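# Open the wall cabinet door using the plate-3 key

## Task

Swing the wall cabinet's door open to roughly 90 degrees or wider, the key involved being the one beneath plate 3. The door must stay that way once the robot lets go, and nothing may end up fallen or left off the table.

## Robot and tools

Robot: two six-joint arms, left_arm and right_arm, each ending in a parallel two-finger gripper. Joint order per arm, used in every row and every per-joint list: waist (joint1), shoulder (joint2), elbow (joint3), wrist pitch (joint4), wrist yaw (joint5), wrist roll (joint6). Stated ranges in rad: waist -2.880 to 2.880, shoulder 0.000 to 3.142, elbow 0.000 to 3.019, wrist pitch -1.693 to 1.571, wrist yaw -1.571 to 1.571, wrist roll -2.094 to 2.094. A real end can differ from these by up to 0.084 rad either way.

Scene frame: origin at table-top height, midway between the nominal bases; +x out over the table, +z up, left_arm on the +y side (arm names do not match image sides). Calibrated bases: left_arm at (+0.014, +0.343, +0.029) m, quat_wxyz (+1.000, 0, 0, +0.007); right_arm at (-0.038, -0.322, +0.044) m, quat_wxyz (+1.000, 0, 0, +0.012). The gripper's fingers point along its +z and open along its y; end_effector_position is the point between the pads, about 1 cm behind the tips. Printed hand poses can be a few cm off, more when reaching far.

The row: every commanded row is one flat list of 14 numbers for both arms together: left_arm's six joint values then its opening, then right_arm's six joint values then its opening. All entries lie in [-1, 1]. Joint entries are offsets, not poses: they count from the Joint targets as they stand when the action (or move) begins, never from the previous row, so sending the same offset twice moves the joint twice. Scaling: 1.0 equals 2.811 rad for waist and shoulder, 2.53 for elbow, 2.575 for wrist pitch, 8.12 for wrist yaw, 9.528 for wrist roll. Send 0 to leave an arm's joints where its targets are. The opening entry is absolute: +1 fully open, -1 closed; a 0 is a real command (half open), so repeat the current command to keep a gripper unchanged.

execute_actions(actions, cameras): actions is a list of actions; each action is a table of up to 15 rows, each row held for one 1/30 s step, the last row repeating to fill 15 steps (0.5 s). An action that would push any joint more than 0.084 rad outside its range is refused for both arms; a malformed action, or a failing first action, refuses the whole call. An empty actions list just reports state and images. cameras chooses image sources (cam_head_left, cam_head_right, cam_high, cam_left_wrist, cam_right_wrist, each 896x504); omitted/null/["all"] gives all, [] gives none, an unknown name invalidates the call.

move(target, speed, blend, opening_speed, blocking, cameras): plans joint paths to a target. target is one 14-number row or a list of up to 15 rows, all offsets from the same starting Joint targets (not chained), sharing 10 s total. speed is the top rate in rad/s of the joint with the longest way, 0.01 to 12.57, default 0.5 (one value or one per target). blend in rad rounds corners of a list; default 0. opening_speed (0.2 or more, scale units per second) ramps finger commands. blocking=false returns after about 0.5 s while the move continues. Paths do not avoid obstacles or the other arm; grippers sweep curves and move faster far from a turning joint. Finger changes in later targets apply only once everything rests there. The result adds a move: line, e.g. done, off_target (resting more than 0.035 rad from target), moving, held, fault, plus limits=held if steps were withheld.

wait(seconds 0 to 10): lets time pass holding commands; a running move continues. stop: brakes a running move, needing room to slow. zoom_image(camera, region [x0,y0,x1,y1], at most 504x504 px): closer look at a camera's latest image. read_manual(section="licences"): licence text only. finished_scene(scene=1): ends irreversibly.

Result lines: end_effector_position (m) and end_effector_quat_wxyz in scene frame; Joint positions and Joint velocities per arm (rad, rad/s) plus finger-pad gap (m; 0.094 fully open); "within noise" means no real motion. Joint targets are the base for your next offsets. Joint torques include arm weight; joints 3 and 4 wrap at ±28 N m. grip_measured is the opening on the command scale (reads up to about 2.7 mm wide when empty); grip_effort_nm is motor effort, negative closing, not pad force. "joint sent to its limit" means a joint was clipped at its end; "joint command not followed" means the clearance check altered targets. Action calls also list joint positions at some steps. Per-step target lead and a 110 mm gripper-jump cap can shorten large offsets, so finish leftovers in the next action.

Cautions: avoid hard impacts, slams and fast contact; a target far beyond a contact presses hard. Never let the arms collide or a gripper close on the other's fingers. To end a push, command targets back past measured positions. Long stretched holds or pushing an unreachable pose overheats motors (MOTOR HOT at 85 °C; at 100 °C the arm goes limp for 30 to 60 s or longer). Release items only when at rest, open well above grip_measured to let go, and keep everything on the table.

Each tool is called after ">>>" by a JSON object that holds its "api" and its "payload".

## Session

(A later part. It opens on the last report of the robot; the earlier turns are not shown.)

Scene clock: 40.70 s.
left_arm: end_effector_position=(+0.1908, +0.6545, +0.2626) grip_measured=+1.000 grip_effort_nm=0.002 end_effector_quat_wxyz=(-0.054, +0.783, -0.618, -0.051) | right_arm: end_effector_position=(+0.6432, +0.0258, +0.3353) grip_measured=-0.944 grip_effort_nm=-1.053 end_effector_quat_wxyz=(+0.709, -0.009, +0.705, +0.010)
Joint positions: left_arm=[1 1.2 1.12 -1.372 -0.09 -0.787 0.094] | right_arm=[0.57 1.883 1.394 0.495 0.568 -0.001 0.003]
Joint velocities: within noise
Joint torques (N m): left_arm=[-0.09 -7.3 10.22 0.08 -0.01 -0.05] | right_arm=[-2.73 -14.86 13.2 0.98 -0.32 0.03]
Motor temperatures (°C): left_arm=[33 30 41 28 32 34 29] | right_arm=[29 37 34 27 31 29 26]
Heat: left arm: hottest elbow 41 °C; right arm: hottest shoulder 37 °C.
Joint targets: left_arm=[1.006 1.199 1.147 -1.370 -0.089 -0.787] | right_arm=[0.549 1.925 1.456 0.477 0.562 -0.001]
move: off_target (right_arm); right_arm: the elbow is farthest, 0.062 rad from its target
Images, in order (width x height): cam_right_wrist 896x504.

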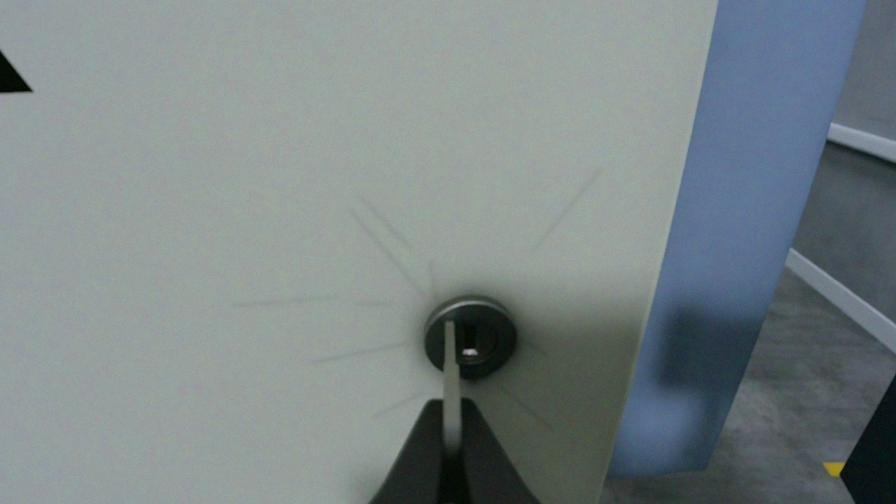

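>>> {"api": "move", "payload": {"target": [[0,0,0,0,0,0,1,0.0211,-0.0415,-0.0682,0.0209,0.0074,0,-1],[0,0,0,0,0,0,1,0.0032,-0.0086,-0.0146,0.005,0.0013,0,-1]], "speed": 0.25, "cameras": ["cam_right_wrist"]}}

>>> {"api": "zoom_image", "payload": {"camera": "cam_right_wrist", "region": [370, 250, 570, 450]}}

Scene clock: 43.20 s.
left_arm: end_effector_position=(+0.1908, +0.6545, +0.2626) grip_measured=+1.000 grip_effort_nm=-0.002 end_effector_quat_wxyz=(-0.054, +0.783, -0.618, -0.051) | right_arm: end_effector_position=(+0.6384, +0.0215, +0.3335) grip_measured=-0.944 grip_effort_nm=-1.057 end_effector_quat_wxyz=(+0.708, -0.007, +0.706, +0.007)
Joint positions: left_arm=[1 1.2 1.12 -1.372 -0.09 -0.787 0.094] | right_arm=[0.57 1.872 1.372 0.504 0.574 -0.001 0.003]
Joint velocities: within noise
Joint torques (N m): left_arm=[-0.21 -7.3 10.21 0.05 0 -0.04] | right_arm=[-2.08 -15.56 12.04 1.18 -0.16 0.03]
Motor temperatures (°C): left_arm=[33 30 41 28 32 34 29] | right_arm=[29 37 34 27 31 29 26]
Heat: left arm: hottest elbow 41 °C; right arm: hottest shoulder 37 °C.
Joint targets: left_arm=[1.006 1.199 1.147 -1.370 -0.089 -0.787] | right_arm=[0.557 1.901 1.419 0.490 0.573 -0.001]
move: off_target (right_arm); right_arm: the elbow is farthest, 0.047 rad from its target
Images, in order (width x height): cam_right_wrist 896x504.

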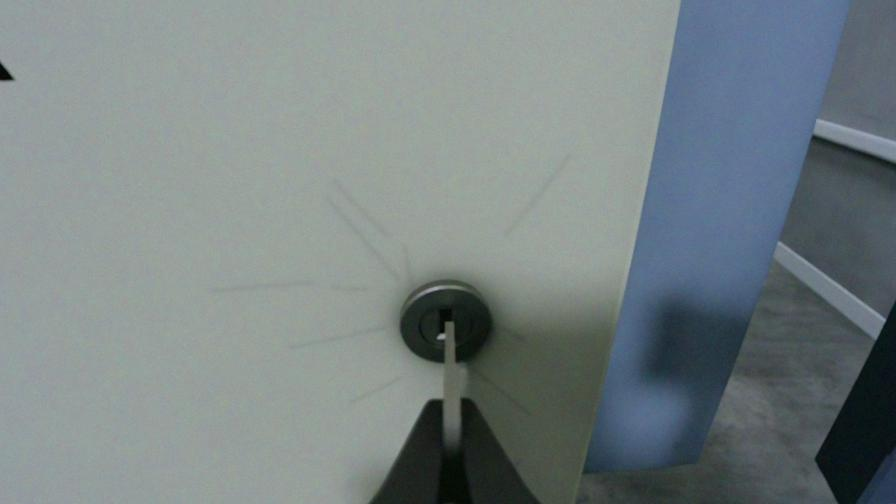

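Scaled by 2.520 from the camera's 896x504 image, which has a finer 1280x720 frame.

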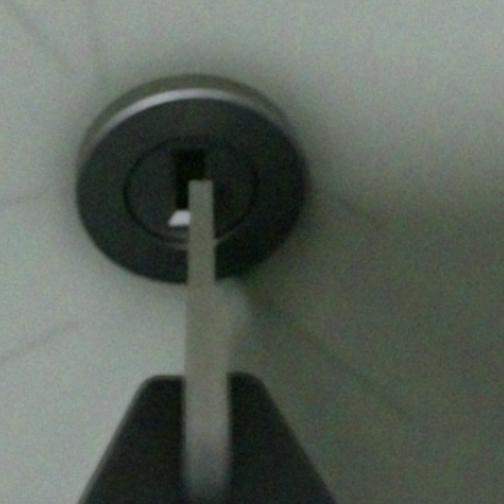

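>>> {"api": "move", "payload": {"target": [[0,0,0,0,0,0,1,0.0178,-0.0327,-0.0538,0.0159,0.006,0,-1],[0,0,0,0,0,0,1,-0.0016,0.0057,0.0079,-0.0023,-0.0006,0,-1]], "speed": 0.25, "cameras": ["cam_right_wrist"]}}

>>> {"api": "zoom_image", "payload": {"camera": "cam_right_wrist", "region": [370, 250, 570, 450]}}

Scene clock: 45.13 s.
left_arm: end_effector_position=(+0.1908, +0.6545, +0.2626) grip_measured=+1.000 grip_effort_nm=-0.002 end_effector_quat_wxyz=(-0.054, +0.783, -0.618, -0.051) | right_arm: end_effector_position=(+0.6427, +0.0259, +0.3333) grip_measured=-0.944 grip_effort_nm=-1.057 end_effector_quat_wxyz=(+0.708, -0.008, +0.706, +0.009)
Joint positions: left_arm=[1 1.2 1.12 -1.372 -0.09 -0.787 0.094] | right_arm=[0.571 1.885 1.391 0.499 0.569 -0.001 0.003]
Joint velocities: within noise
Joint torques (N m): left_arm=[-0.09 -7.3 10.22 0.06 -0.01 -0.04] | right_arm=[-2.49 -15.56 12.15 1.13 -0.16 0.03]
Motor temperatures (°C): left_arm=[33 30 42 28 32 34 29] | right_arm=[29 37 34 27 31 29 26]
Heat: left arm: hottest elbow 42 °C; right arm: hottest shoulder 37 °C.
Joint targets: left_arm=[1.006 1.199 1.147 -1.370 -0.089 -0.787] | right_arm=[0.553 1.917 1.439 0.484 0.568 -0.001]
move: off_target (right_arm); right_arm: the elbow is farthest, 0.048 rad from its target
Images, in order (width x height): cam_right_wrist 896x504.

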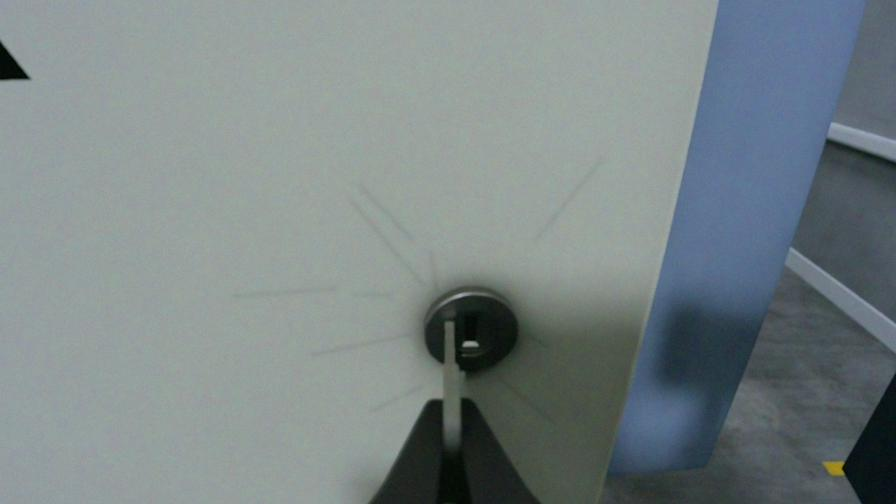

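Scaled by 2.520 from the camera's 896x504 image, which has a finer 1280x720 frame.

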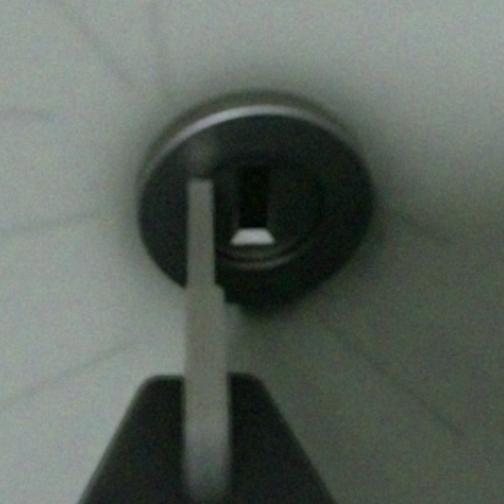

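>>> {"api": "move", "payload": {"target": [0,0,0,0,0,0,1,0,0,0,0,0.0028,0,-1], "speed": 0.25, "cameras": ["cam_right_wrist"]}}

>>> {"api": "zoom_image", "payload": {"camera": "cam_right_wrist", "region": [370, 250, 570, 450]}}

Scene clock: 46.20 s.
left_arm: end_effector_position=(+0.1908, +0.6545, +0.2626) grip_measured=+1.000 grip_effort_nm=0.002 end_effector_quat_wxyz=(-0.054, +0.783, -0.618, -0.051) | right_arm: end_effector_position=(+0.6438, +0.0208, +0.3335) grip_measured=-0.944 grip_effort_nm=-1.057 end_effector_quat_wxyz=(+0.709, -0.001, +0.706, +0.001)
Joint positions: left_arm=[1 1.2 1.12 -1.372 -0.09 -0.787 0.094] | right_arm=[0.568 1.885 1.391 0.499 0.589 -0.001 0.003]
Joint velocities: within noise
Joint torques (N m): left_arm=[-0.21 -7.3 10.22 0.03 -0.01 -0.05] | right_arm=[-2.32 -15.56 12.12 1.09 -0.05 0.03]
Motor temperatures (°C): left_arm=[33 30 42 28 32 34 29] | right_arm=[29 37 34 27 31 29 26]
Heat: left arm: hottest elbow 42 °C; right arm: hottest shoulder 37 °C.
Joint targets: left_arm=[1.006 1.199 1.147 -1.370 -0.089 -0.787] | right_arm=[0.553 1.917 1.439 0.484 0.591 -0.001]
move: off_target (right_arm); right_arm: the elbow is farthest, 0.048 rad from its target
Images, in order (width x height): cam_right_wrist 896x504.

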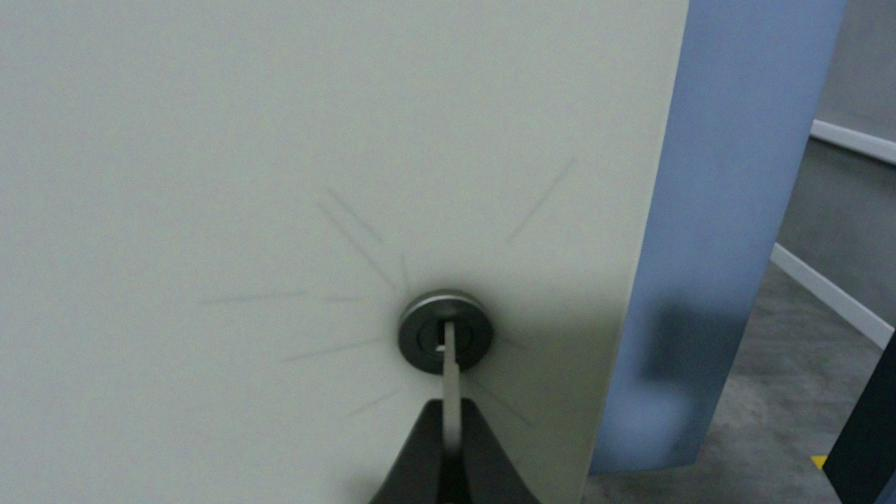

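Scaled by 2.520 from the camera's 896x504 image, which has a finer 1280x720 frame.

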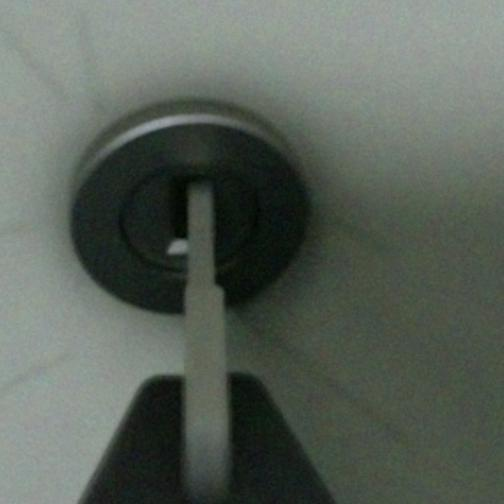

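>>> {"api": "move", "payload": {"target": [0,0,0,0,0,0,1,-0.0015,0.0055,0.0092,-0.0033,0,0,-1], "speed": 0.1, "cameras": ["cam_right_wrist"]}}

>>> {"api": "zoom_image", "payload": {"camera": "cam_right_wrist", "region": [370, 250, 570, 450]}}

Scene clock: 47.20 s.
left_arm: end_effector_position=(+0.1908, +0.6545, +0.2626) grip_measured=+1.000 grip_effort_nm=-0.002 end_effector_quat_wxyz=(-0.054, +0.783, -0.618, -0.051) | right_arm: end_effector_position=(+0.6503, +0.0219, +0.3326) grip_measured=-0.944 grip_effort_nm=-1.053 end_effector_quat_wxyz=(+0.708, +0.001, +0.706, -0.001)
Joint positions: left_arm=[1 1.2 1.12 -1.372 -0.09 -0.787 0.094] | right_arm=[0.565 1.901 1.414 0.489 0.59 -0.001 0.003]
Joint velocities: within noise
Joint torques (N m): left_arm=[-0.15 -7.36 10.22 0.05 0 -0.05] | right_arm=[-2.37 -15.85 12.19 1.1 -0.08 0.03]
Motor temperatures (°C): left_arm=[33 30 42 28 32 34 29] | right_arm=[29 37 34 27 31 29 26]
Heat: left arm: hottest elbow 42 °C; right arm: hottest shoulder 37 °C.
Joint targets: left_arm=[1.006 1.199 1.147 -1.370 -0.089 -0.787] | right_arm=[0.549 1.933 1.462 0.475 0.591 -0.001]
move: off_target (right_arm); right_arm: the elbow is farthest, 0.048 rad from its target
Images, in order (width x height): cam_right_wrist 896x504.

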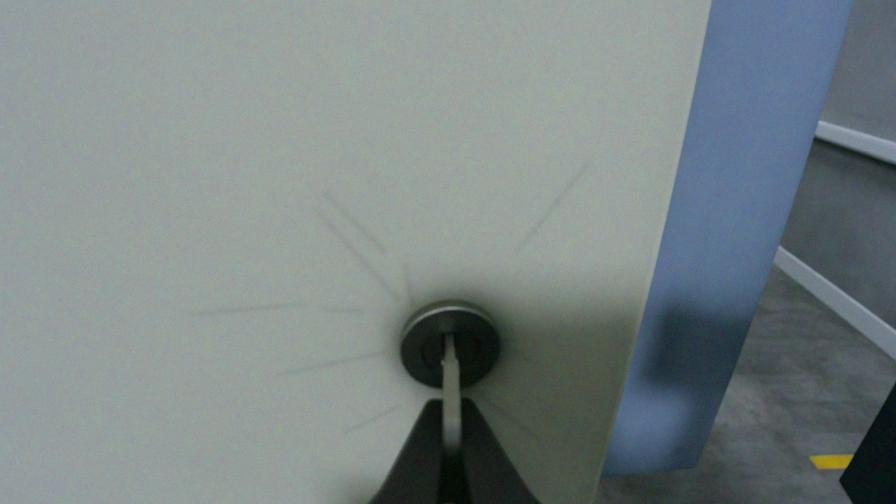

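Scaled by 2.520 from the camera's 896x504 image, which has a finer 1280x720 frame.

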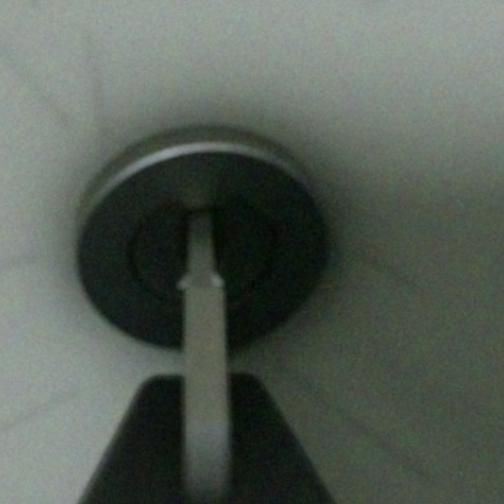

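>>> {"api": "move", "payload": {"target": [0,0,0,0,0,0,1,-0.0032,0.008,0.0138,-0.0047,-0.003,0,-1], "speed": 0.1, "cameras": ["cam_right_wrist"]}}

>>> {"api": "zoom_image", "payload": {"camera": "cam_right_wrist", "region": [370, 280, 570, 480]}}

Scene clock: 48.20 s.
left_arm: end_effector_position=(+0.1908, +0.6545, +0.2626) grip_measured=+1.000 grip_effort_nm=-0.002 end_effector_quat_wxyz=(-0.054, +0.783, -0.618, -0.051) | right_arm: end_effector_position=(+0.6526, +0.0230, +0.3326) grip_measured=-0.944 grip_effort_nm=-1.057 end_effector_quat_wxyz=(+0.706, -0.001, +0.708, -0.001)
Joint positions: left_arm=[1 1.2 1.12 -1.372 -0.09 -0.787 0.094] | right_arm=[0.563 1.904 1.423 0.479 0.586 -0.001 0.003]
Joint velocities: within noise
Joint torques (N m): left_arm=[-0.15 -7.36 10.21 0.03 -0.01 -0.04] | right_arm=[-2.84 -14.51 14.16 1.05 -0.89 0.03]
Motor temperatures (°C): left_arm=[33 30 42 28 32 34 29] | right_arm=[29 37 35 27 31 29 26]
Heat: left arm: hottest elbow 42 °C; right arm: hottest shoulder 37 °C.
Joint targets: left_arm=[1.006 1.199 1.147 -1.370 -0.089 -0.787] | right_arm=[0.540 1.955 1.497 0.463 0.566 -0.001]
move: off_target (right_arm); right_arm: the elbow is farthest, 0.074 rad from its target
Images, in order (width x height): cam_right_wrist 896x504.

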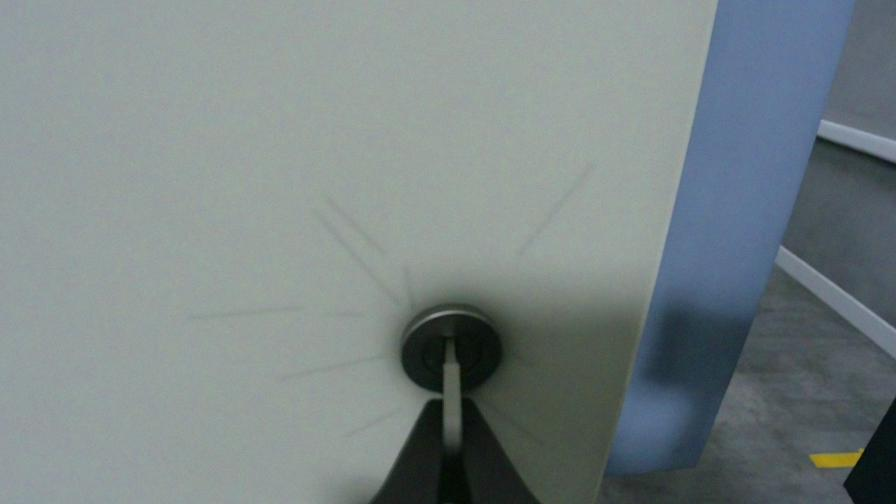

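Scaled by 2.520 from the camera's 896x504 image, which has a finer 1280x720 frame.

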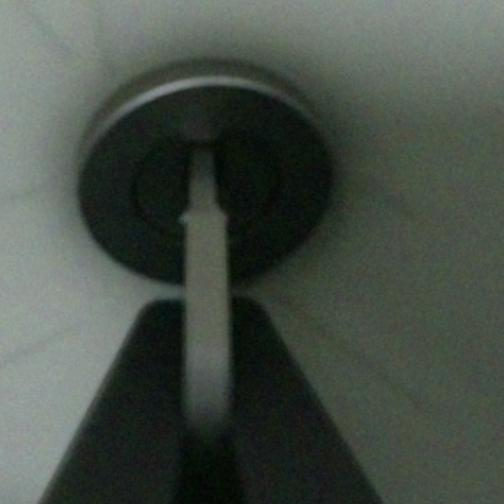

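>>> {"api": "move", "payload": {"target": [0,0,0,0,0,0,1,0.0014,0,0,0,0.0022,0,-1], "speed": 0.1, "cameras": []}}

>>> {"api": "move", "payload": {"target": [0,0,0,0,0,0,1,-0.0014,0.0035,0.006,-0.0022,-0.0005,0,-1], "speed": 0.1, "cameras": ["cam_right_wrist"]}}

>>> {"api": "zoom_image", "payload": {"camera": "cam_right_wrist", "region": [370, 280, 570, 480]}}

Scene clock: 49.20 s.
left_arm: end_effector_position=(+0.1908, +0.6545, +0.2626) grip_measured=+1.000 grip_effort_nm=-0.002 end_effector_quat_wxyz=(-0.054, +0.783, -0.618, -0.051) | right_arm: end_effector_position=(+0.6529, +0.0221, +0.3327) grip_measured=-0.944 grip_effort_nm=-1.057 end_effector_quat_wxyz=(+0.706, +0.001, +0.708, -0.003)
Joint positions: left_arm=[1 1.2 1.12 -1.372 -0.09 -0.787 0.094] | right_arm=[0.563 1.905 1.425 0.478 0.592 -0.001 0.003]
Joint velocities: within noise
Joint torques (N m): left_arm=[-0.09 -7.3 10.19 0.03 0 -0.04] | right_arm=[-2.78 -14.51 14.05 1.07 -0.45 0.03]
Motor temperatures (°C): left_arm=[33 30 42 28 32 34 29] | right_arm=[29 37 35 27 31 29 26]
Heat: left arm: hottest elbow 42 °C; right arm: hottest shoulder 37 °C.
Joint targets: left_arm=[1.006 1.199 1.147 -1.370 -0.089 -0.787] | right_arm=[0.544 1.955 1.497 0.463 0.584 -0.001]
move: off_target (right_arm); right_arm: the elbow is farthest, 0.072 rad from its target
No camera images: "cameras" was empty.

Scene clock: 49.90 s.
left_arm: end_effector_position=(+0.1908, +0.6545, +0.2626) grip_measured=+1.000 grip_effort_nm=0.002 end_effector_quat_wxyz=(-0.054, +0.783, -0.618, -0.051) | right_arm: end_effector_position=(+0.6535, +0.0221, +0.3329) grip_measured=-0.944 grip_effort_nm=-1.057 end_effector_quat_wxyz=(+0.706, +0.001, +0.708, -0.004)
Joint positions: left_arm=[1 1.2 1.12 -1.372 -0.09 -0.787 0.094] | right_arm=[0.563 1.906 1.428 0.474 0.595 -0.001 0.003]
Joint velocities: within noise
Joint torques (N m): left_arm=[-0.26 -7.41 10.21 0.05 -0.01 -0.05] | right_arm=[-2.84 -13.74 14.95 1.06 -0.67 0.03]
Motor temperatures (°C): left_arm=[33 30 42 28 32 34 29] | right_arm=[29 37 35 27 31 29 26]
Heat: left arm: hottest elbow 42 °C; right arm: hottest shoulder 37 °C.
Joint targets: left_arm=[1.006 1.199 1.147 -1.370 -0.089 -0.787] | right_arm=[0.540 1.965 1.512 0.457 0.580 -0.001]
move: off_target (right_arm); right_arm: the elbow is farthest, 0.085 rad from its target
Images, in order (width x height): cam_right_wrist 896x504.

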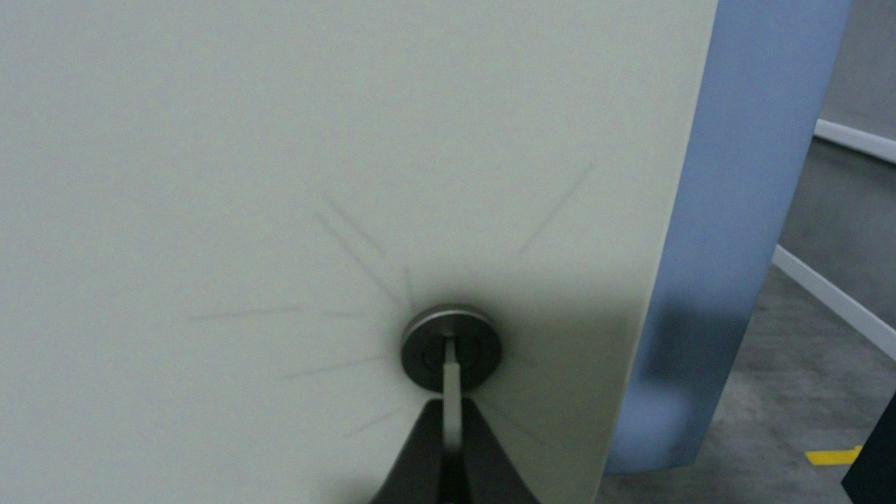

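Scaled by 2.520 from the camera's 896x504 image, which has a finer 1280x720 frame.

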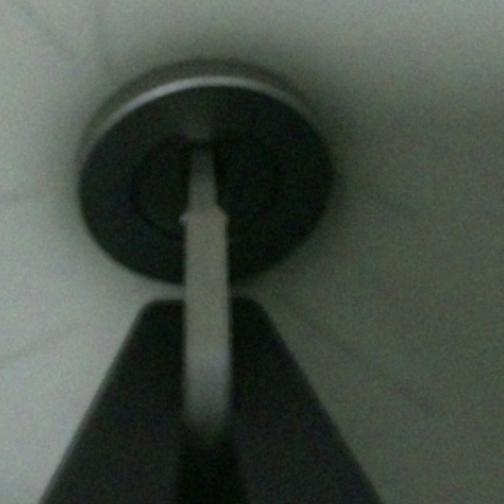

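>>> {"api": "zoom_image", "payload": {"camera": "cam_right_wrist", "region": [400, 300, 500, 400]}}

>>> {"api": "move", "payload": {"target": [0,0,0,0,0,0,1,-0.009,0.0,0.0,0.0,0.0007,0,-1], "speed": 0.1, "cameras": ["cam_right_wrist"]}}

>>> {"api": "zoom_image", "payload": {"camera": "cam_right_wrist", "region": [400, 300, 500, 400]}}

Scaled by 5.040 from the camera's 896x504 image, which has a finer 1280x720 frame.

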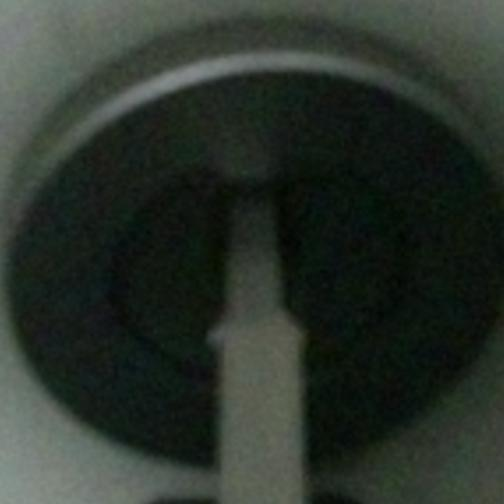

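Scene clock: 50.87 s.
left_arm: end_effector_position=(+0.1908, +0.6545, +0.2626) grip_measured=+1.000 grip_effort_nm=-0.002 end_effector_quat_wxyz=(-0.054, +0.783, -0.618, -0.051) | right_arm: end_effector_position=(+0.6536, +0.0218, +0.3329) grip_measured=-0.944 grip_effort_nm=-1.053 end_effector_quat_wxyz=(+0.706, +0.002, +0.708, -0.005)
Joint positions: left_arm=[1 1.2 1.12 -1.372 -0.09 -0.787 0.094] | right_arm=[0.563 1.906 1.428 0.473 0.597 -0.001 0.003]
Joint velocities: within noise
Joint torques (N m): left_arm=[-0.09 -7.3 10.21 0.05 0 -0.05] | right_arm=[-4.78 -13.86 14.91 1.05 -0.57 0.03]
Motor temperatures (°C): left_arm=[33 30 42 28 32 34 29] | right_arm=[29 37 35 27 31 29 26]
Heat: left arm: hottest elbow 42 °C; right arm: hottest shoulder 37 °C.
Joint targets: left_arm=[1.006 1.199 1.147 -1.370 -0.089 -0.787] | right_arm=[0.515 1.965 1.512 0.458 0.586 -0.001]
move: off_target (right_arm); right_arm: the elbow is farthest, 0.084 rad from its target
Images, in order (width x height): cam_right_wrist 896x504.

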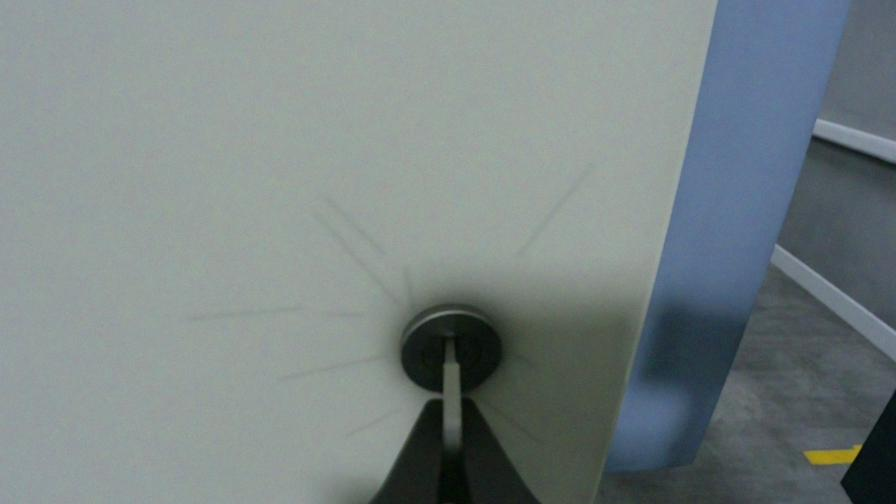

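Scaled by 5.040 from the camera's 896x504 image, which has a finer 1280x720 frame.

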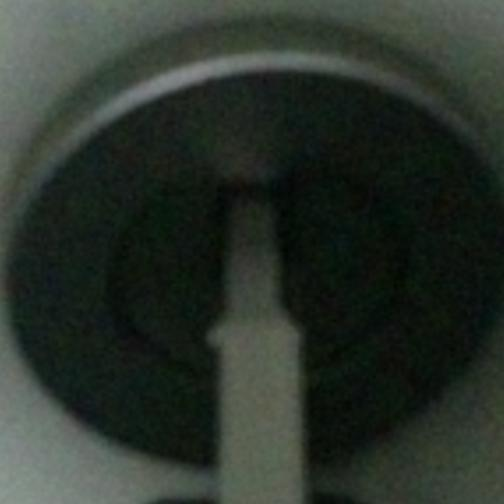

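>>> {"api": "move", "payload": {"target": [[0,0,0,0,0,0,1,0.0107,-0.0043,-0.0067,0.002,0.0007,0,-1],[0,0,0,0,0,0,1,0.0107,-0.0043,-0.0067,0.002,0.0007,0.026,-1]], "speed": 0.3, "cameras": ["cam_right_wrist"]}}

>>> {"api": "zoom_image", "payload": {"camera": "cam_right_wrist", "region": [370, 280, 570, 480]}}

Scene clock: 52.90 s.
left_arm: end_effector_position=(+0.1908, +0.6545, +0.2626) grip_measured=+1.000 grip_effort_nm=-0.002 end_effector_quat_wxyz=(-0.054, +0.783, -0.618, -0.051) | right_arm: end_effector_position=(+0.6535, +0.0219, +0.3329) grip_measured=-0.944 grip_effort_nm=-1.057 end_effector_quat_wxyz=(+0.703, +0.071, +0.705, +0.063)
Joint positions: left_arm=[1 1.2 1.12 -1.372 -0.09 -0.787 0.094] | right_arm=[0.564 1.906 1.428 0.473 0.598 0.192 0.003]
Joint velocities: within noise
Joint torques (N m): left_arm=[-0.09 -7.3 10.21 0.05 0 -0.04] | right_arm=[-2.61 -14.86 13.63 1.29 -0.37 0.61]
Motor temperatures (°C): left_arm=[33 30 42 28 32 34 29] | right_arm=[29 37 35 27 31 29 27]
Heat: left arm: hottest elbow 42 °C; right arm: hottest shoulder 37 °C.
Joint targets: left_arm=[1.006 1.199 1.147 -1.370 -0.089 -0.787] | right_arm=[0.545 1.953 1.495 0.463 0.591 0.246]
move: off_target (right_arm); right_arm: the elbow is farthest, 0.067 rad from its target
Images, in order (width x height): cam_right_wrist 896x504.

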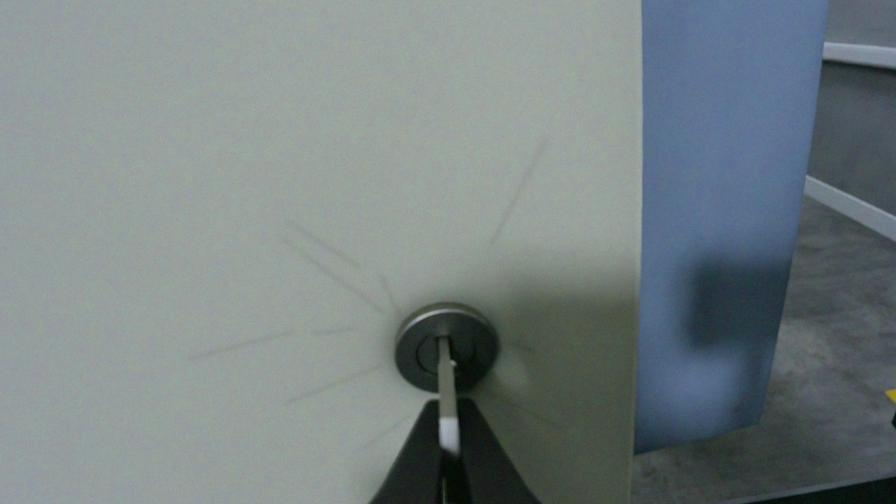

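Scaled by 2.520 from the camera's 896x504 image, which has a finer 1280x720 frame.

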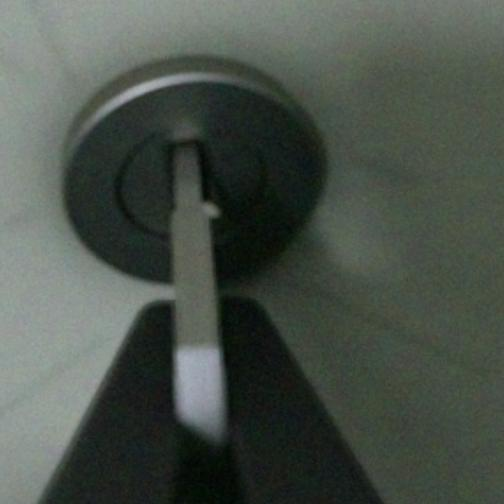

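>>> {"api": "move", "payload": {"target": [0,0,0,0,0,0,1,0,0,0,0,0,-0.0275,-1], "speed": 0.5, "cameras": ["cam_right_wrist"]}}

>>> {"api": "zoom_image", "payload": {"camera": "cam_right_wrist", "region": [400, 300, 500, 400]}}

Scene clock: 54.43 s.
left_arm: end_effector_position=(+0.1908, +0.6545, +0.2626) grip_measured=+1.000 grip_effort_nm=-0.007 end_effector_quat_wxyz=(-0.054, +0.783, -0.618, -0.051) | right_arm: end_effector_position=(+0.6535, +0.0216, +0.3329) grip_measured=-0.944 grip_effort_nm=-1.057 end_effector_quat_wxyz=(+0.706, +0.006, +0.708, -0.003)
Joint positions: left_arm=[1 1.2 1.12 -1.372 -0.09 -0.787 0.094] | right_arm=[0.564 1.906 1.428 0.473 0.6 0.006 0.003]
Joint velocities: within noise
Joint torques (N m): left_arm=[-0.15 -7.36 10.21 0.06 0 -0.05] | right_arm=[-2.73 -14.86 13.64 1.29 -0.44 -0.18]
Motor temperatures (°C): left_arm=[33 30 42 28 32 34 29] | right_arm=[29 37 36 27 30 29 27]
Heat: left arm: hottest elbow 42 °C; right arm: hottest shoulder 37 °C.
Joint targets: left_arm=[1.006 1.199 1.147 -1.370 -0.089 -0.787] | right_arm=[0.545 1.953 1.495 0.463 0.591 -0.016]
move: off_target (right_arm); right_arm: the elbow is farthest, 0.067 rad from its target
Images, in order (width x height): cam_right_wrist 896x504.

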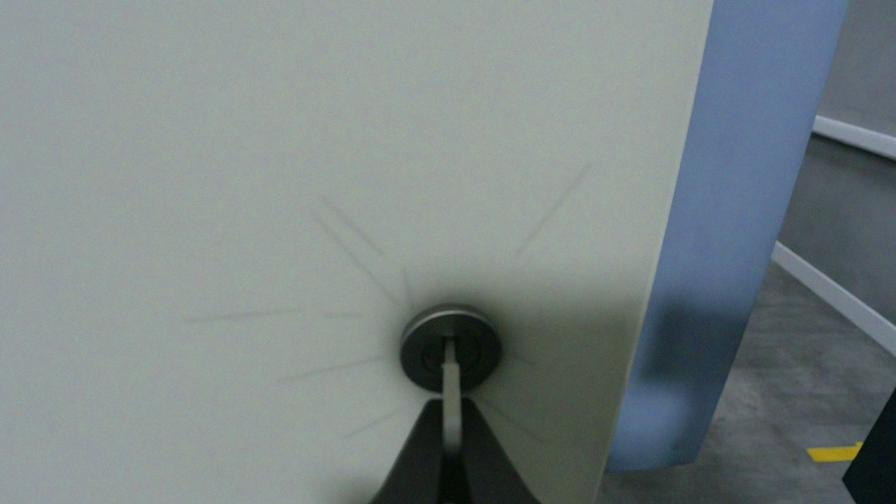

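Scaled by 5.040 from the camera's 896x504 image, which has a finer 1280x720 frame.

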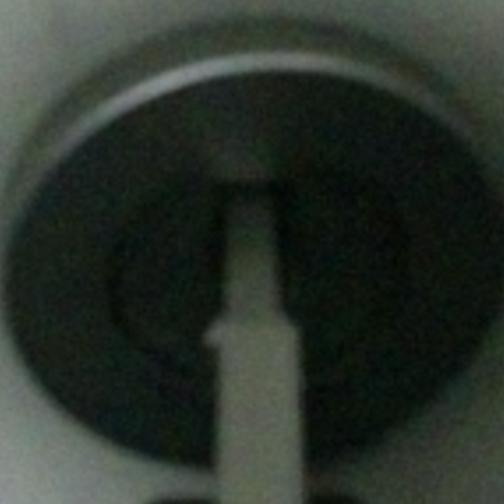

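>>> {"api": "move", "payload": {"target": [0,0,0,0,0,0,1,0,0.003,0.0150,-0.003,0,0,-1], "speed": 0.1, "cameras": ["cam_right_wrist"]}}

>>> {"api": "zoom_image", "payload": {"camera": "cam_right_wrist", "region": [400, 300, 500, 400]}}

Scene clock: 55.53 s.
left_arm: end_effector_position=(+0.1908, +0.6545, +0.2626) grip_measured=+1.000 grip_effort_nm=-0.002 end_effector_quat_wxyz=(-0.054, +0.783, -0.618, -0.051) | right_arm: end_effector_position=(+0.6538, +0.0218, +0.3339) grip_measured=-0.944 grip_effort_nm=-1.057 end_effector_quat_wxyz=(+0.705, +0.007, +0.709, -0.006)
Joint positions: left_arm=[1 1.2 1.12 -1.372 -0.09 -0.787 0.094] | right_arm=[0.565 1.907 1.433 0.466 0.606 0.005 0.003]
Joint velocities: within noise
Joint torques (N m): left_arm=[-0.09 -7.3 10.24 0.06 0 -0.04] | right_arm=[-2.67 -14.15 16.13 1.25 -0.68 -0.2]
Motor temperatures (°C): left_arm=[33 30 42 28 32 34 29] | right_arm=[29 37 36 27 30 29 27]
Heat: left arm: hottest elbow 42 °C; right arm: hottest shoulder 37 °C.
Joint targets: left_arm=[1.006 1.199 1.147 -1.370 -0.089 -0.787] | right_arm=[0.545 1.962 1.533 0.455 0.592 -0.016]
move: off_target (right_arm); right_arm: the elbow is farthest, 0.100 rad from its target
Images, in order (width x height): cam_right_wrist 896x504.

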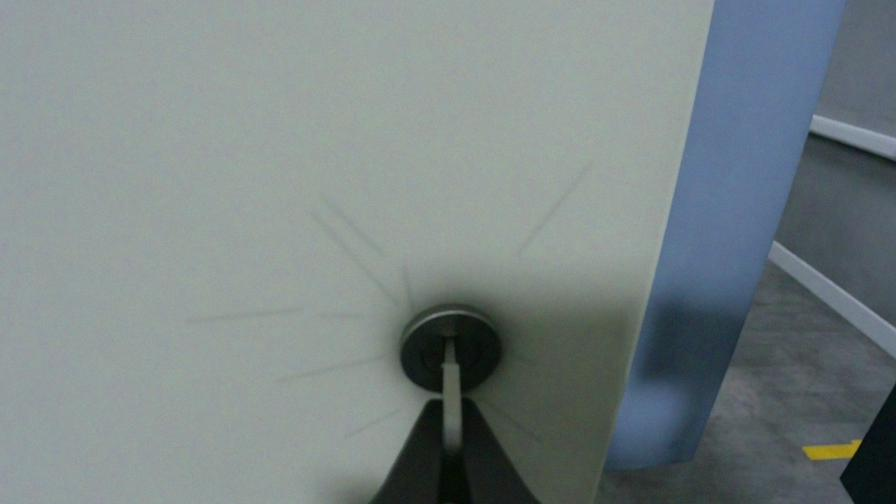

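Scaled by 5.040 from the camera's 896x504 image, which has a finer 1280x720 frame.

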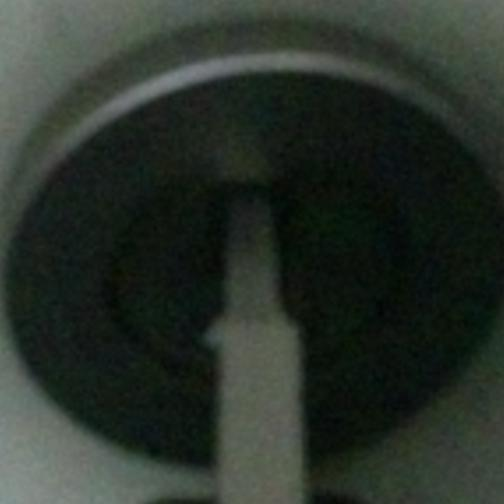

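>>> {"api": "move", "payload": {"target": [0,0,0,0,0,0,1,0.0,-0.003,-0.0125,0.003,0.0010,-0.03,-1], "speed": 0.4, "cameras": ["cam_right_wrist"]}}

>>> {"api": "zoom_image", "payload": {"camera": "cam_right_wrist", "region": [370, 280, 570, 480]}}

Scene clock: 57.27 s.
left_arm: end_effector_position=(+0.1908, +0.6545, +0.2626) grip_measured=+1.000 grip_effort_nm=0.002 end_effector_quat_wxyz=(-0.054, +0.783, -0.618, -0.051) | right_arm: end_effector_position=(+0.6538, +0.0204, +0.3339) grip_measured=-0.939 grip_effort_nm=-1.062 end_effector_quat_wxyz=(+0.700, -0.067, +0.706, -0.084)
Joint positions: left_arm=[1 1.2 1.12 -1.372 -0.09 -0.787 0.094] | right_arm=[0.565 1.907 1.433 0.466 0.614 -0.21 0.003]
Joint velocities: within noise
Joint torques (N m): left_arm=[-0.15 -7.36 10.22 0.03 0 -0.05] | right_arm=[-2.73 -14.86 13.76 1.62 -0.68 -0.96]
Motor temperatures (°C): left_arm=[33 30 42 28 32 34 29] | right_arm=[29 37 36 27 30 29 27]
Heat: left arm: hottest elbow 42 °C; right arm: hottest shoulder 37 °C.
Joint targets: left_arm=[1.006 1.199 1.147 -1.370 -0.089 -0.787] | right_arm=[0.545 1.953 1.501 0.463 0.600 -0.302]
move: off_target (right_arm); right_arm: the wrist roll is farthest, 0.092 rad from its target
Images, in order (width x height): cam_right_wrist 896x504.

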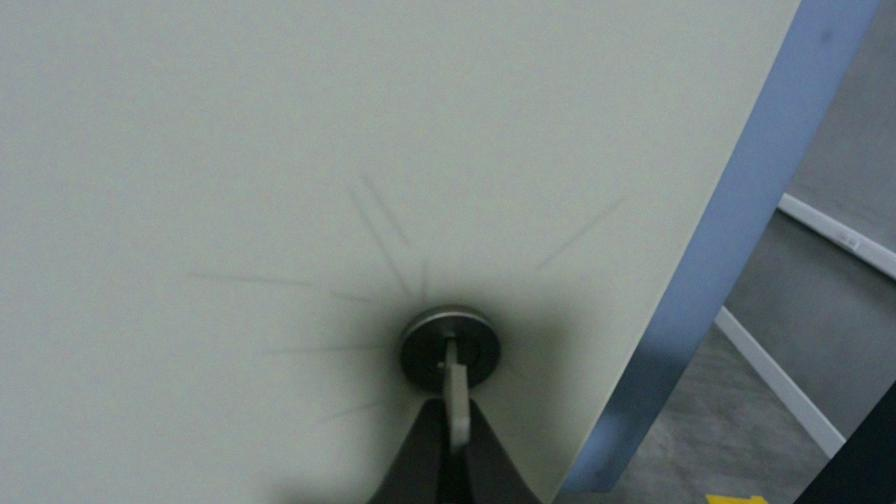

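Scaled by 2.520 from the camera's 896x504 image, which has a finer 1280x720 frame.

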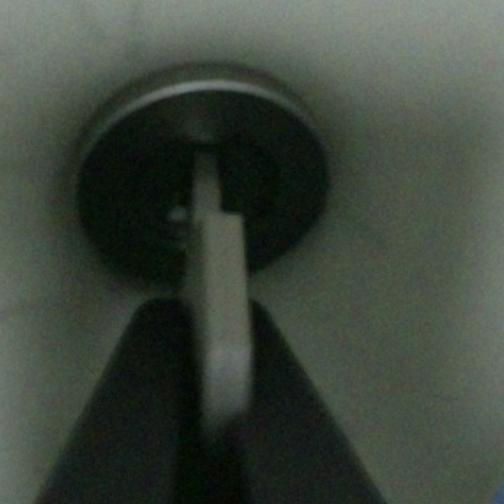

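>>> {"api": "move", "payload": {"target": [[0,0,0,0,0,0,1,0,0,0,0,0.0010,0.0305,-1],[0,0,0,0,0,0,1,-0.018,0,0,0,0.0010,0.0305,-1]], "speed": [0.5,0.2], "cameras": ["cam_right_wrist"]}}

Scene clock: 59.20 s.
left_arm: end_effector_position=(+0.1908, +0.6545, +0.2626) grip_measured=+1.000 grip_effort_nm=-0.002 end_effector_quat_wxyz=(-0.054, +0.783, -0.618, -0.051) | right_arm: end_effector_position=(+0.6538, +0.0205, +0.3339) grip_measured=-0.944 grip_effort_nm=-1.057 end_effector_quat_wxyz=(+0.705, +0.000, +0.709, -0.018)
Joint positions: left_arm=[1 1.2 1.12 -1.372 -0.09 -0.787 0.094] | right_arm=[0.565 1.907 1.433 0.466 0.614 -0.022 0.003]
Joint velocities: within noise
Joint torques (N m): left_arm=[-0.15 -7.3 10.22 0.05 -0.01 -0.04] | right_arm=[-6.36 -14.8 13.74 1.61 -0.34 0.16]
Motor temperatures (°C): left_arm=[33 30 43 28 32 34 29] | right_arm=[29 37 37 27 30 29 27]
Heat: left arm: hottest elbow 43 °C; right arm: hottest shoulder 37 °C.
Joint targets: left_arm=[1.006 1.199 1.147 -1.370 -0.089 -0.787] | right_arm=[0.494 1.953 1.501 0.463 0.608 -0.011]
move: off_target (right_arm); right_arm: the waist is farthest, 0.071 rad from its target
Images, in order (width x height): cam_right_wrist 896x504.

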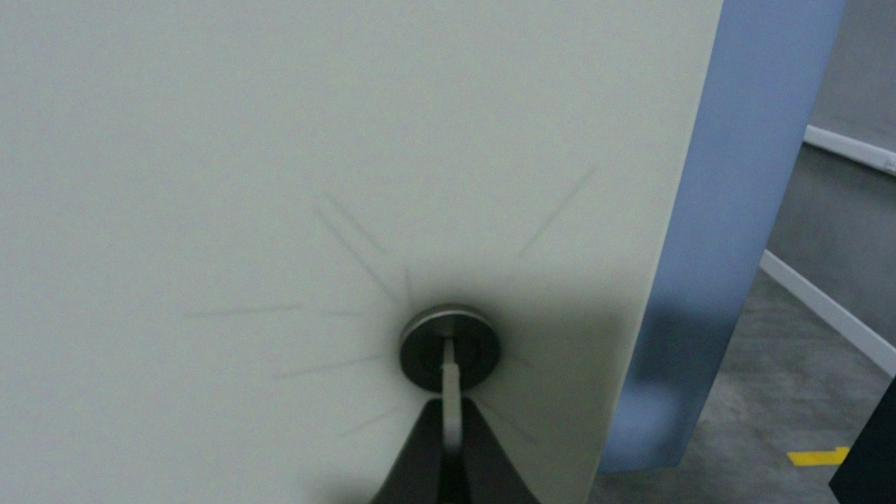

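>>> {"api": "move", "payload": {"target": [0,0,0,0,0,0,1,0.0295,0,0,0,0.0030,0,-1], "speed": 0.2, "cameras": ["cam_right_wrist"]}}

>>> {"api": "zoom_image", "payload": {"camera": "cam_right_wrist", "region": [400, 300, 500, 400]}}

Scene clock: 60.37 s.
left_arm: end_effector_position=(+0.1908, +0.6545, +0.2626) grip_measured=+1.000 grip_effort_nm=-0.002 end_effector_quat_wxyz=(-0.054, +0.783, -0.618, -0.051) | right_arm: end_effector_position=(+0.6523, +0.0223, +0.3331) grip_measured=-0.944 grip_effort_nm=-1.057 end_effector_quat_wxyz=(+0.705, +0.005, +0.709, -0.021)
Joint positions: left_arm=[1 1.2 1.12 -1.372 -0.09 -0.787 0.094] | right_arm=[0.571 1.91 1.436 0.466 0.632 -0.019 0.003]
Joint velocities: within noise
Joint torques (N m): left_arm=[-0.09 -7.3 10.22 0.05 0 -0.05] | right_arm=[-0.73 -15.15 13.55 1.61 -0.12 0.12]
Motor temperatures (°C): left_arm=[33 30 43 28 32 34 29] | right_arm=[29 37 37 27 30 29 27]
Heat: left arm: hottest elbow 43 °C; right arm: hottest shoulder 37 °C.
Joint targets: left_arm=[1.006 1.199 1.147 -1.370 -0.089 -0.787] | right_arm=[0.577 1.953 1.502 0.463 0.632 -0.011]
move: off_target (right_arm); right_arm: the elbow is farthest, 0.065 rad from its target
Images, in order (width x height): cam_right_wrist 896x504.

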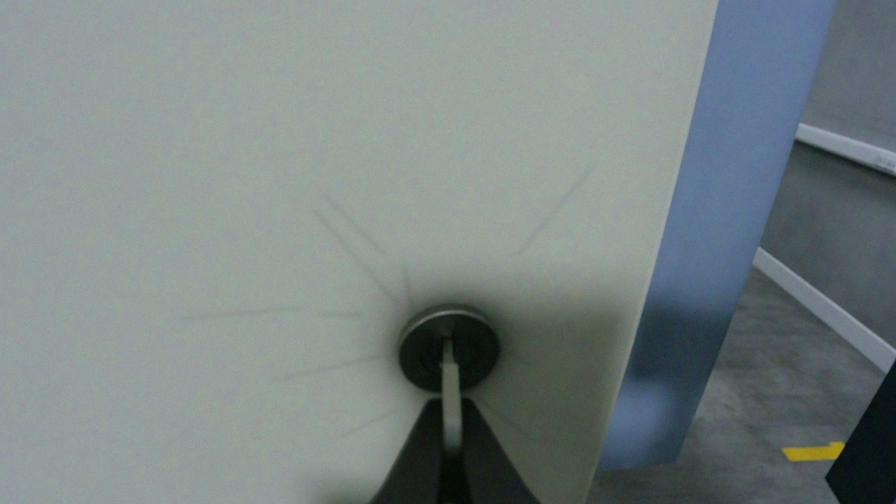

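Scaled by 5.040 from the camera's 896x504 image, which has a finer 1280x720 frame.

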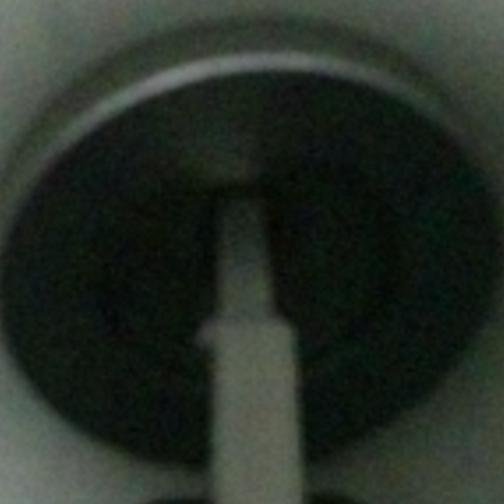

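>>> {"api": "move", "payload": {"target": [[0,0,0,0,0,0,1,-0.0167,0,0,0,-0.0046,0.0012,-1],[0,0,0,0,0,0,1,-0.0167,0.0114,0.0150,-0.0058,-0.005,0.0012,-1]], "speed": [0.2,0.15], "cameras": ["cam_right_wrist"]}}

>>> {"api": "zoom_image", "payload": {"camera": "cam_right_wrist", "region": [400, 300, 500, 400]}}

Scene clock: 63.23 s.
left_arm: end_effector_position=(+0.1908, +0.6545, +0.2626) grip_measured=+1.000 grip_effort_nm=-0.007 end_effector_quat_wxyz=(-0.054, +0.783, -0.618, -0.051) | right_arm: end_effector_position=(+0.6538, +0.0228, +0.3328) grip_measured=-0.944 grip_effort_nm=-1.057 end_effector_quat_wxyz=(+0.705, +0.006, +0.709, -0.013)
Joint positions: left_arm=[1 1.2 1.12 -1.372 -0.09 -0.787 0.094] | right_arm=[0.568 1.911 1.438 0.466 0.619 -0.005 0.003]
Joint velocities: within noise
Joint torques (N m): left_arm=[-0.15 -7.3 10.22 0.03 -0.01 -0.04] | right_arm=[-4.01 -12.75 16.27 0.95 -1.2 0.09]
Motor temperatures (°C): left_arm=[33 30 43 28 32 33 29] | right_arm=[29 37 37 27 30 29 27]
Heat: left arm: hottest elbow 43 °C; right arm: hottest shoulder 37 °C.
Joint targets: left_arm=[1.006 1.199 1.147 -1.370 -0.089 -0.787] | right_arm=[0.530 1.985 1.539 0.448 0.592 0.000]
move: off_target (right_arm); right_arm: the elbow is farthest, 0.102 rad from its target
Images, in order (width x height): cam_right_wrist 896x504.

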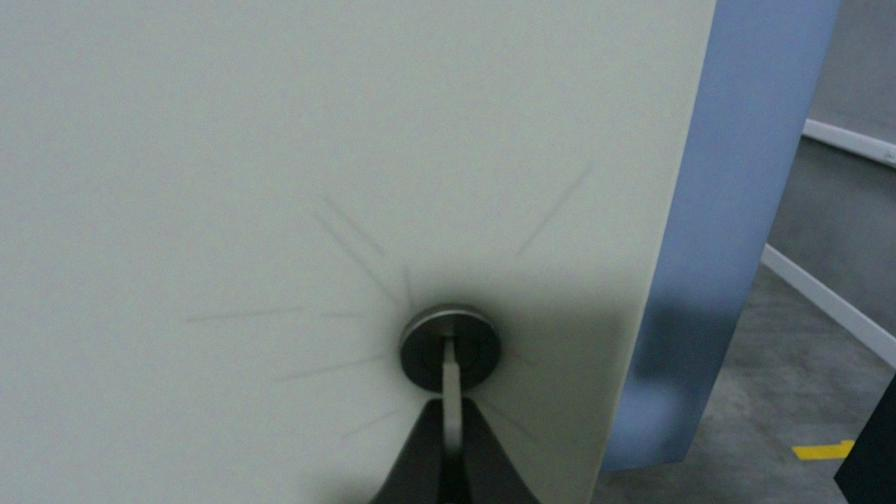

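Scaled by 5.040 from the camera's 896x504 image, which has a finer 1280x720 frame.

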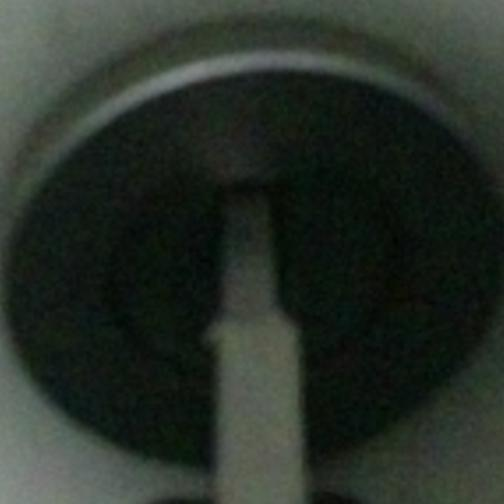

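>>> {"api": "move", "payload": {"target": [[0,0,0,0,0,0,1,0.0110,-0.0136,-0.0200,0.0058,0.0015,0,-1],[0,0,0,0,0,0,1,0.0110,-0.0136,-0.0200,0.0058,0.0015,0.0525,-1]], "speed": [0.2,0.4], "cameras": ["cam_right_wrist"]}}

>>> {"api": "zoom_image", "payload": {"camera": "cam_right_wrist", "region": [380, 280, 520, 420]}}

Scene clock: 65.80 s.
left_arm: end_effector_position=(+0.1908, +0.6545, +0.2626) grip_measured=+1.000 grip_effort_nm=-0.007 end_effector_quat_wxyz=(-0.054, +0.783, -0.618, -0.051) | right_arm: end_effector_position=(+0.6535, +0.0231, +0.3327) grip_measured=-0.914 grip_effort_nm=-1.062 end_effector_quat_wxyz=(+0.692, +0.153, +0.693, +0.132)
Joint positions: left_arm=[1 1.2 1.12 -1.372 -0.09 -0.787 0.094] | right_arm=[0.57 1.912 1.438 0.466 0.622 0.411 0.004]
Joint velocities: within noise
Joint torques (N m): left_arm=[-0.15 -7.36 10.21 0.05 0 -0.05] | right_arm=[-1.85 -15.74 12.44 1.59 -0.83 0.96]
Motor temperatures (°C): left_arm=[33 30 43 28 32 33 29] | right_arm=[29 37 37 27 30 29 27]
Heat: left arm: hottest elbow 43 °C; right arm: hottest shoulder 37 °C.
Joint targets: left_arm=[1.006 1.199 1.147 -1.370 -0.089 -0.787] | right_arm=[0.561 1.947 1.489 0.463 0.604 0.501]
move: off_target (right_arm); right_arm: the wrist roll is farthest, 0.090 rad from its target
Images, in order (width x height): cam_right_wrist 896x504.

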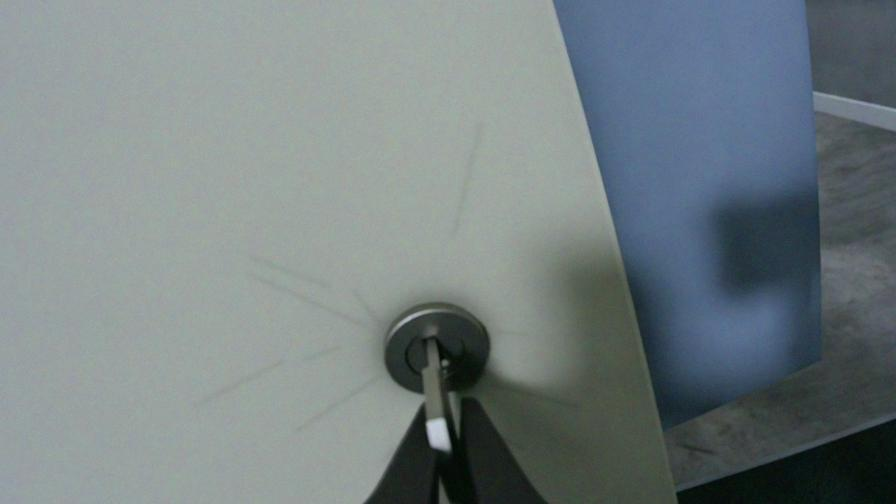

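Scaled by 3.600 from the camera's 896x504 image, which has a finer 1280x720 frame.

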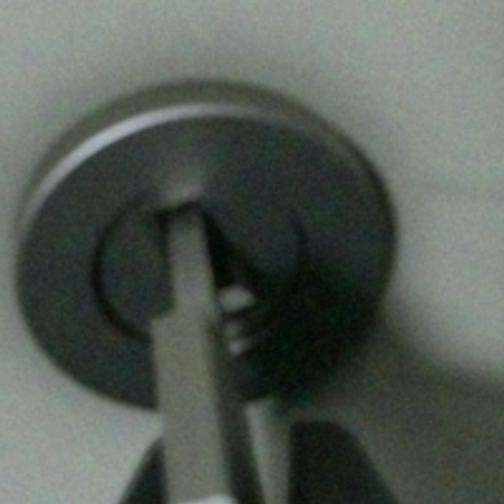

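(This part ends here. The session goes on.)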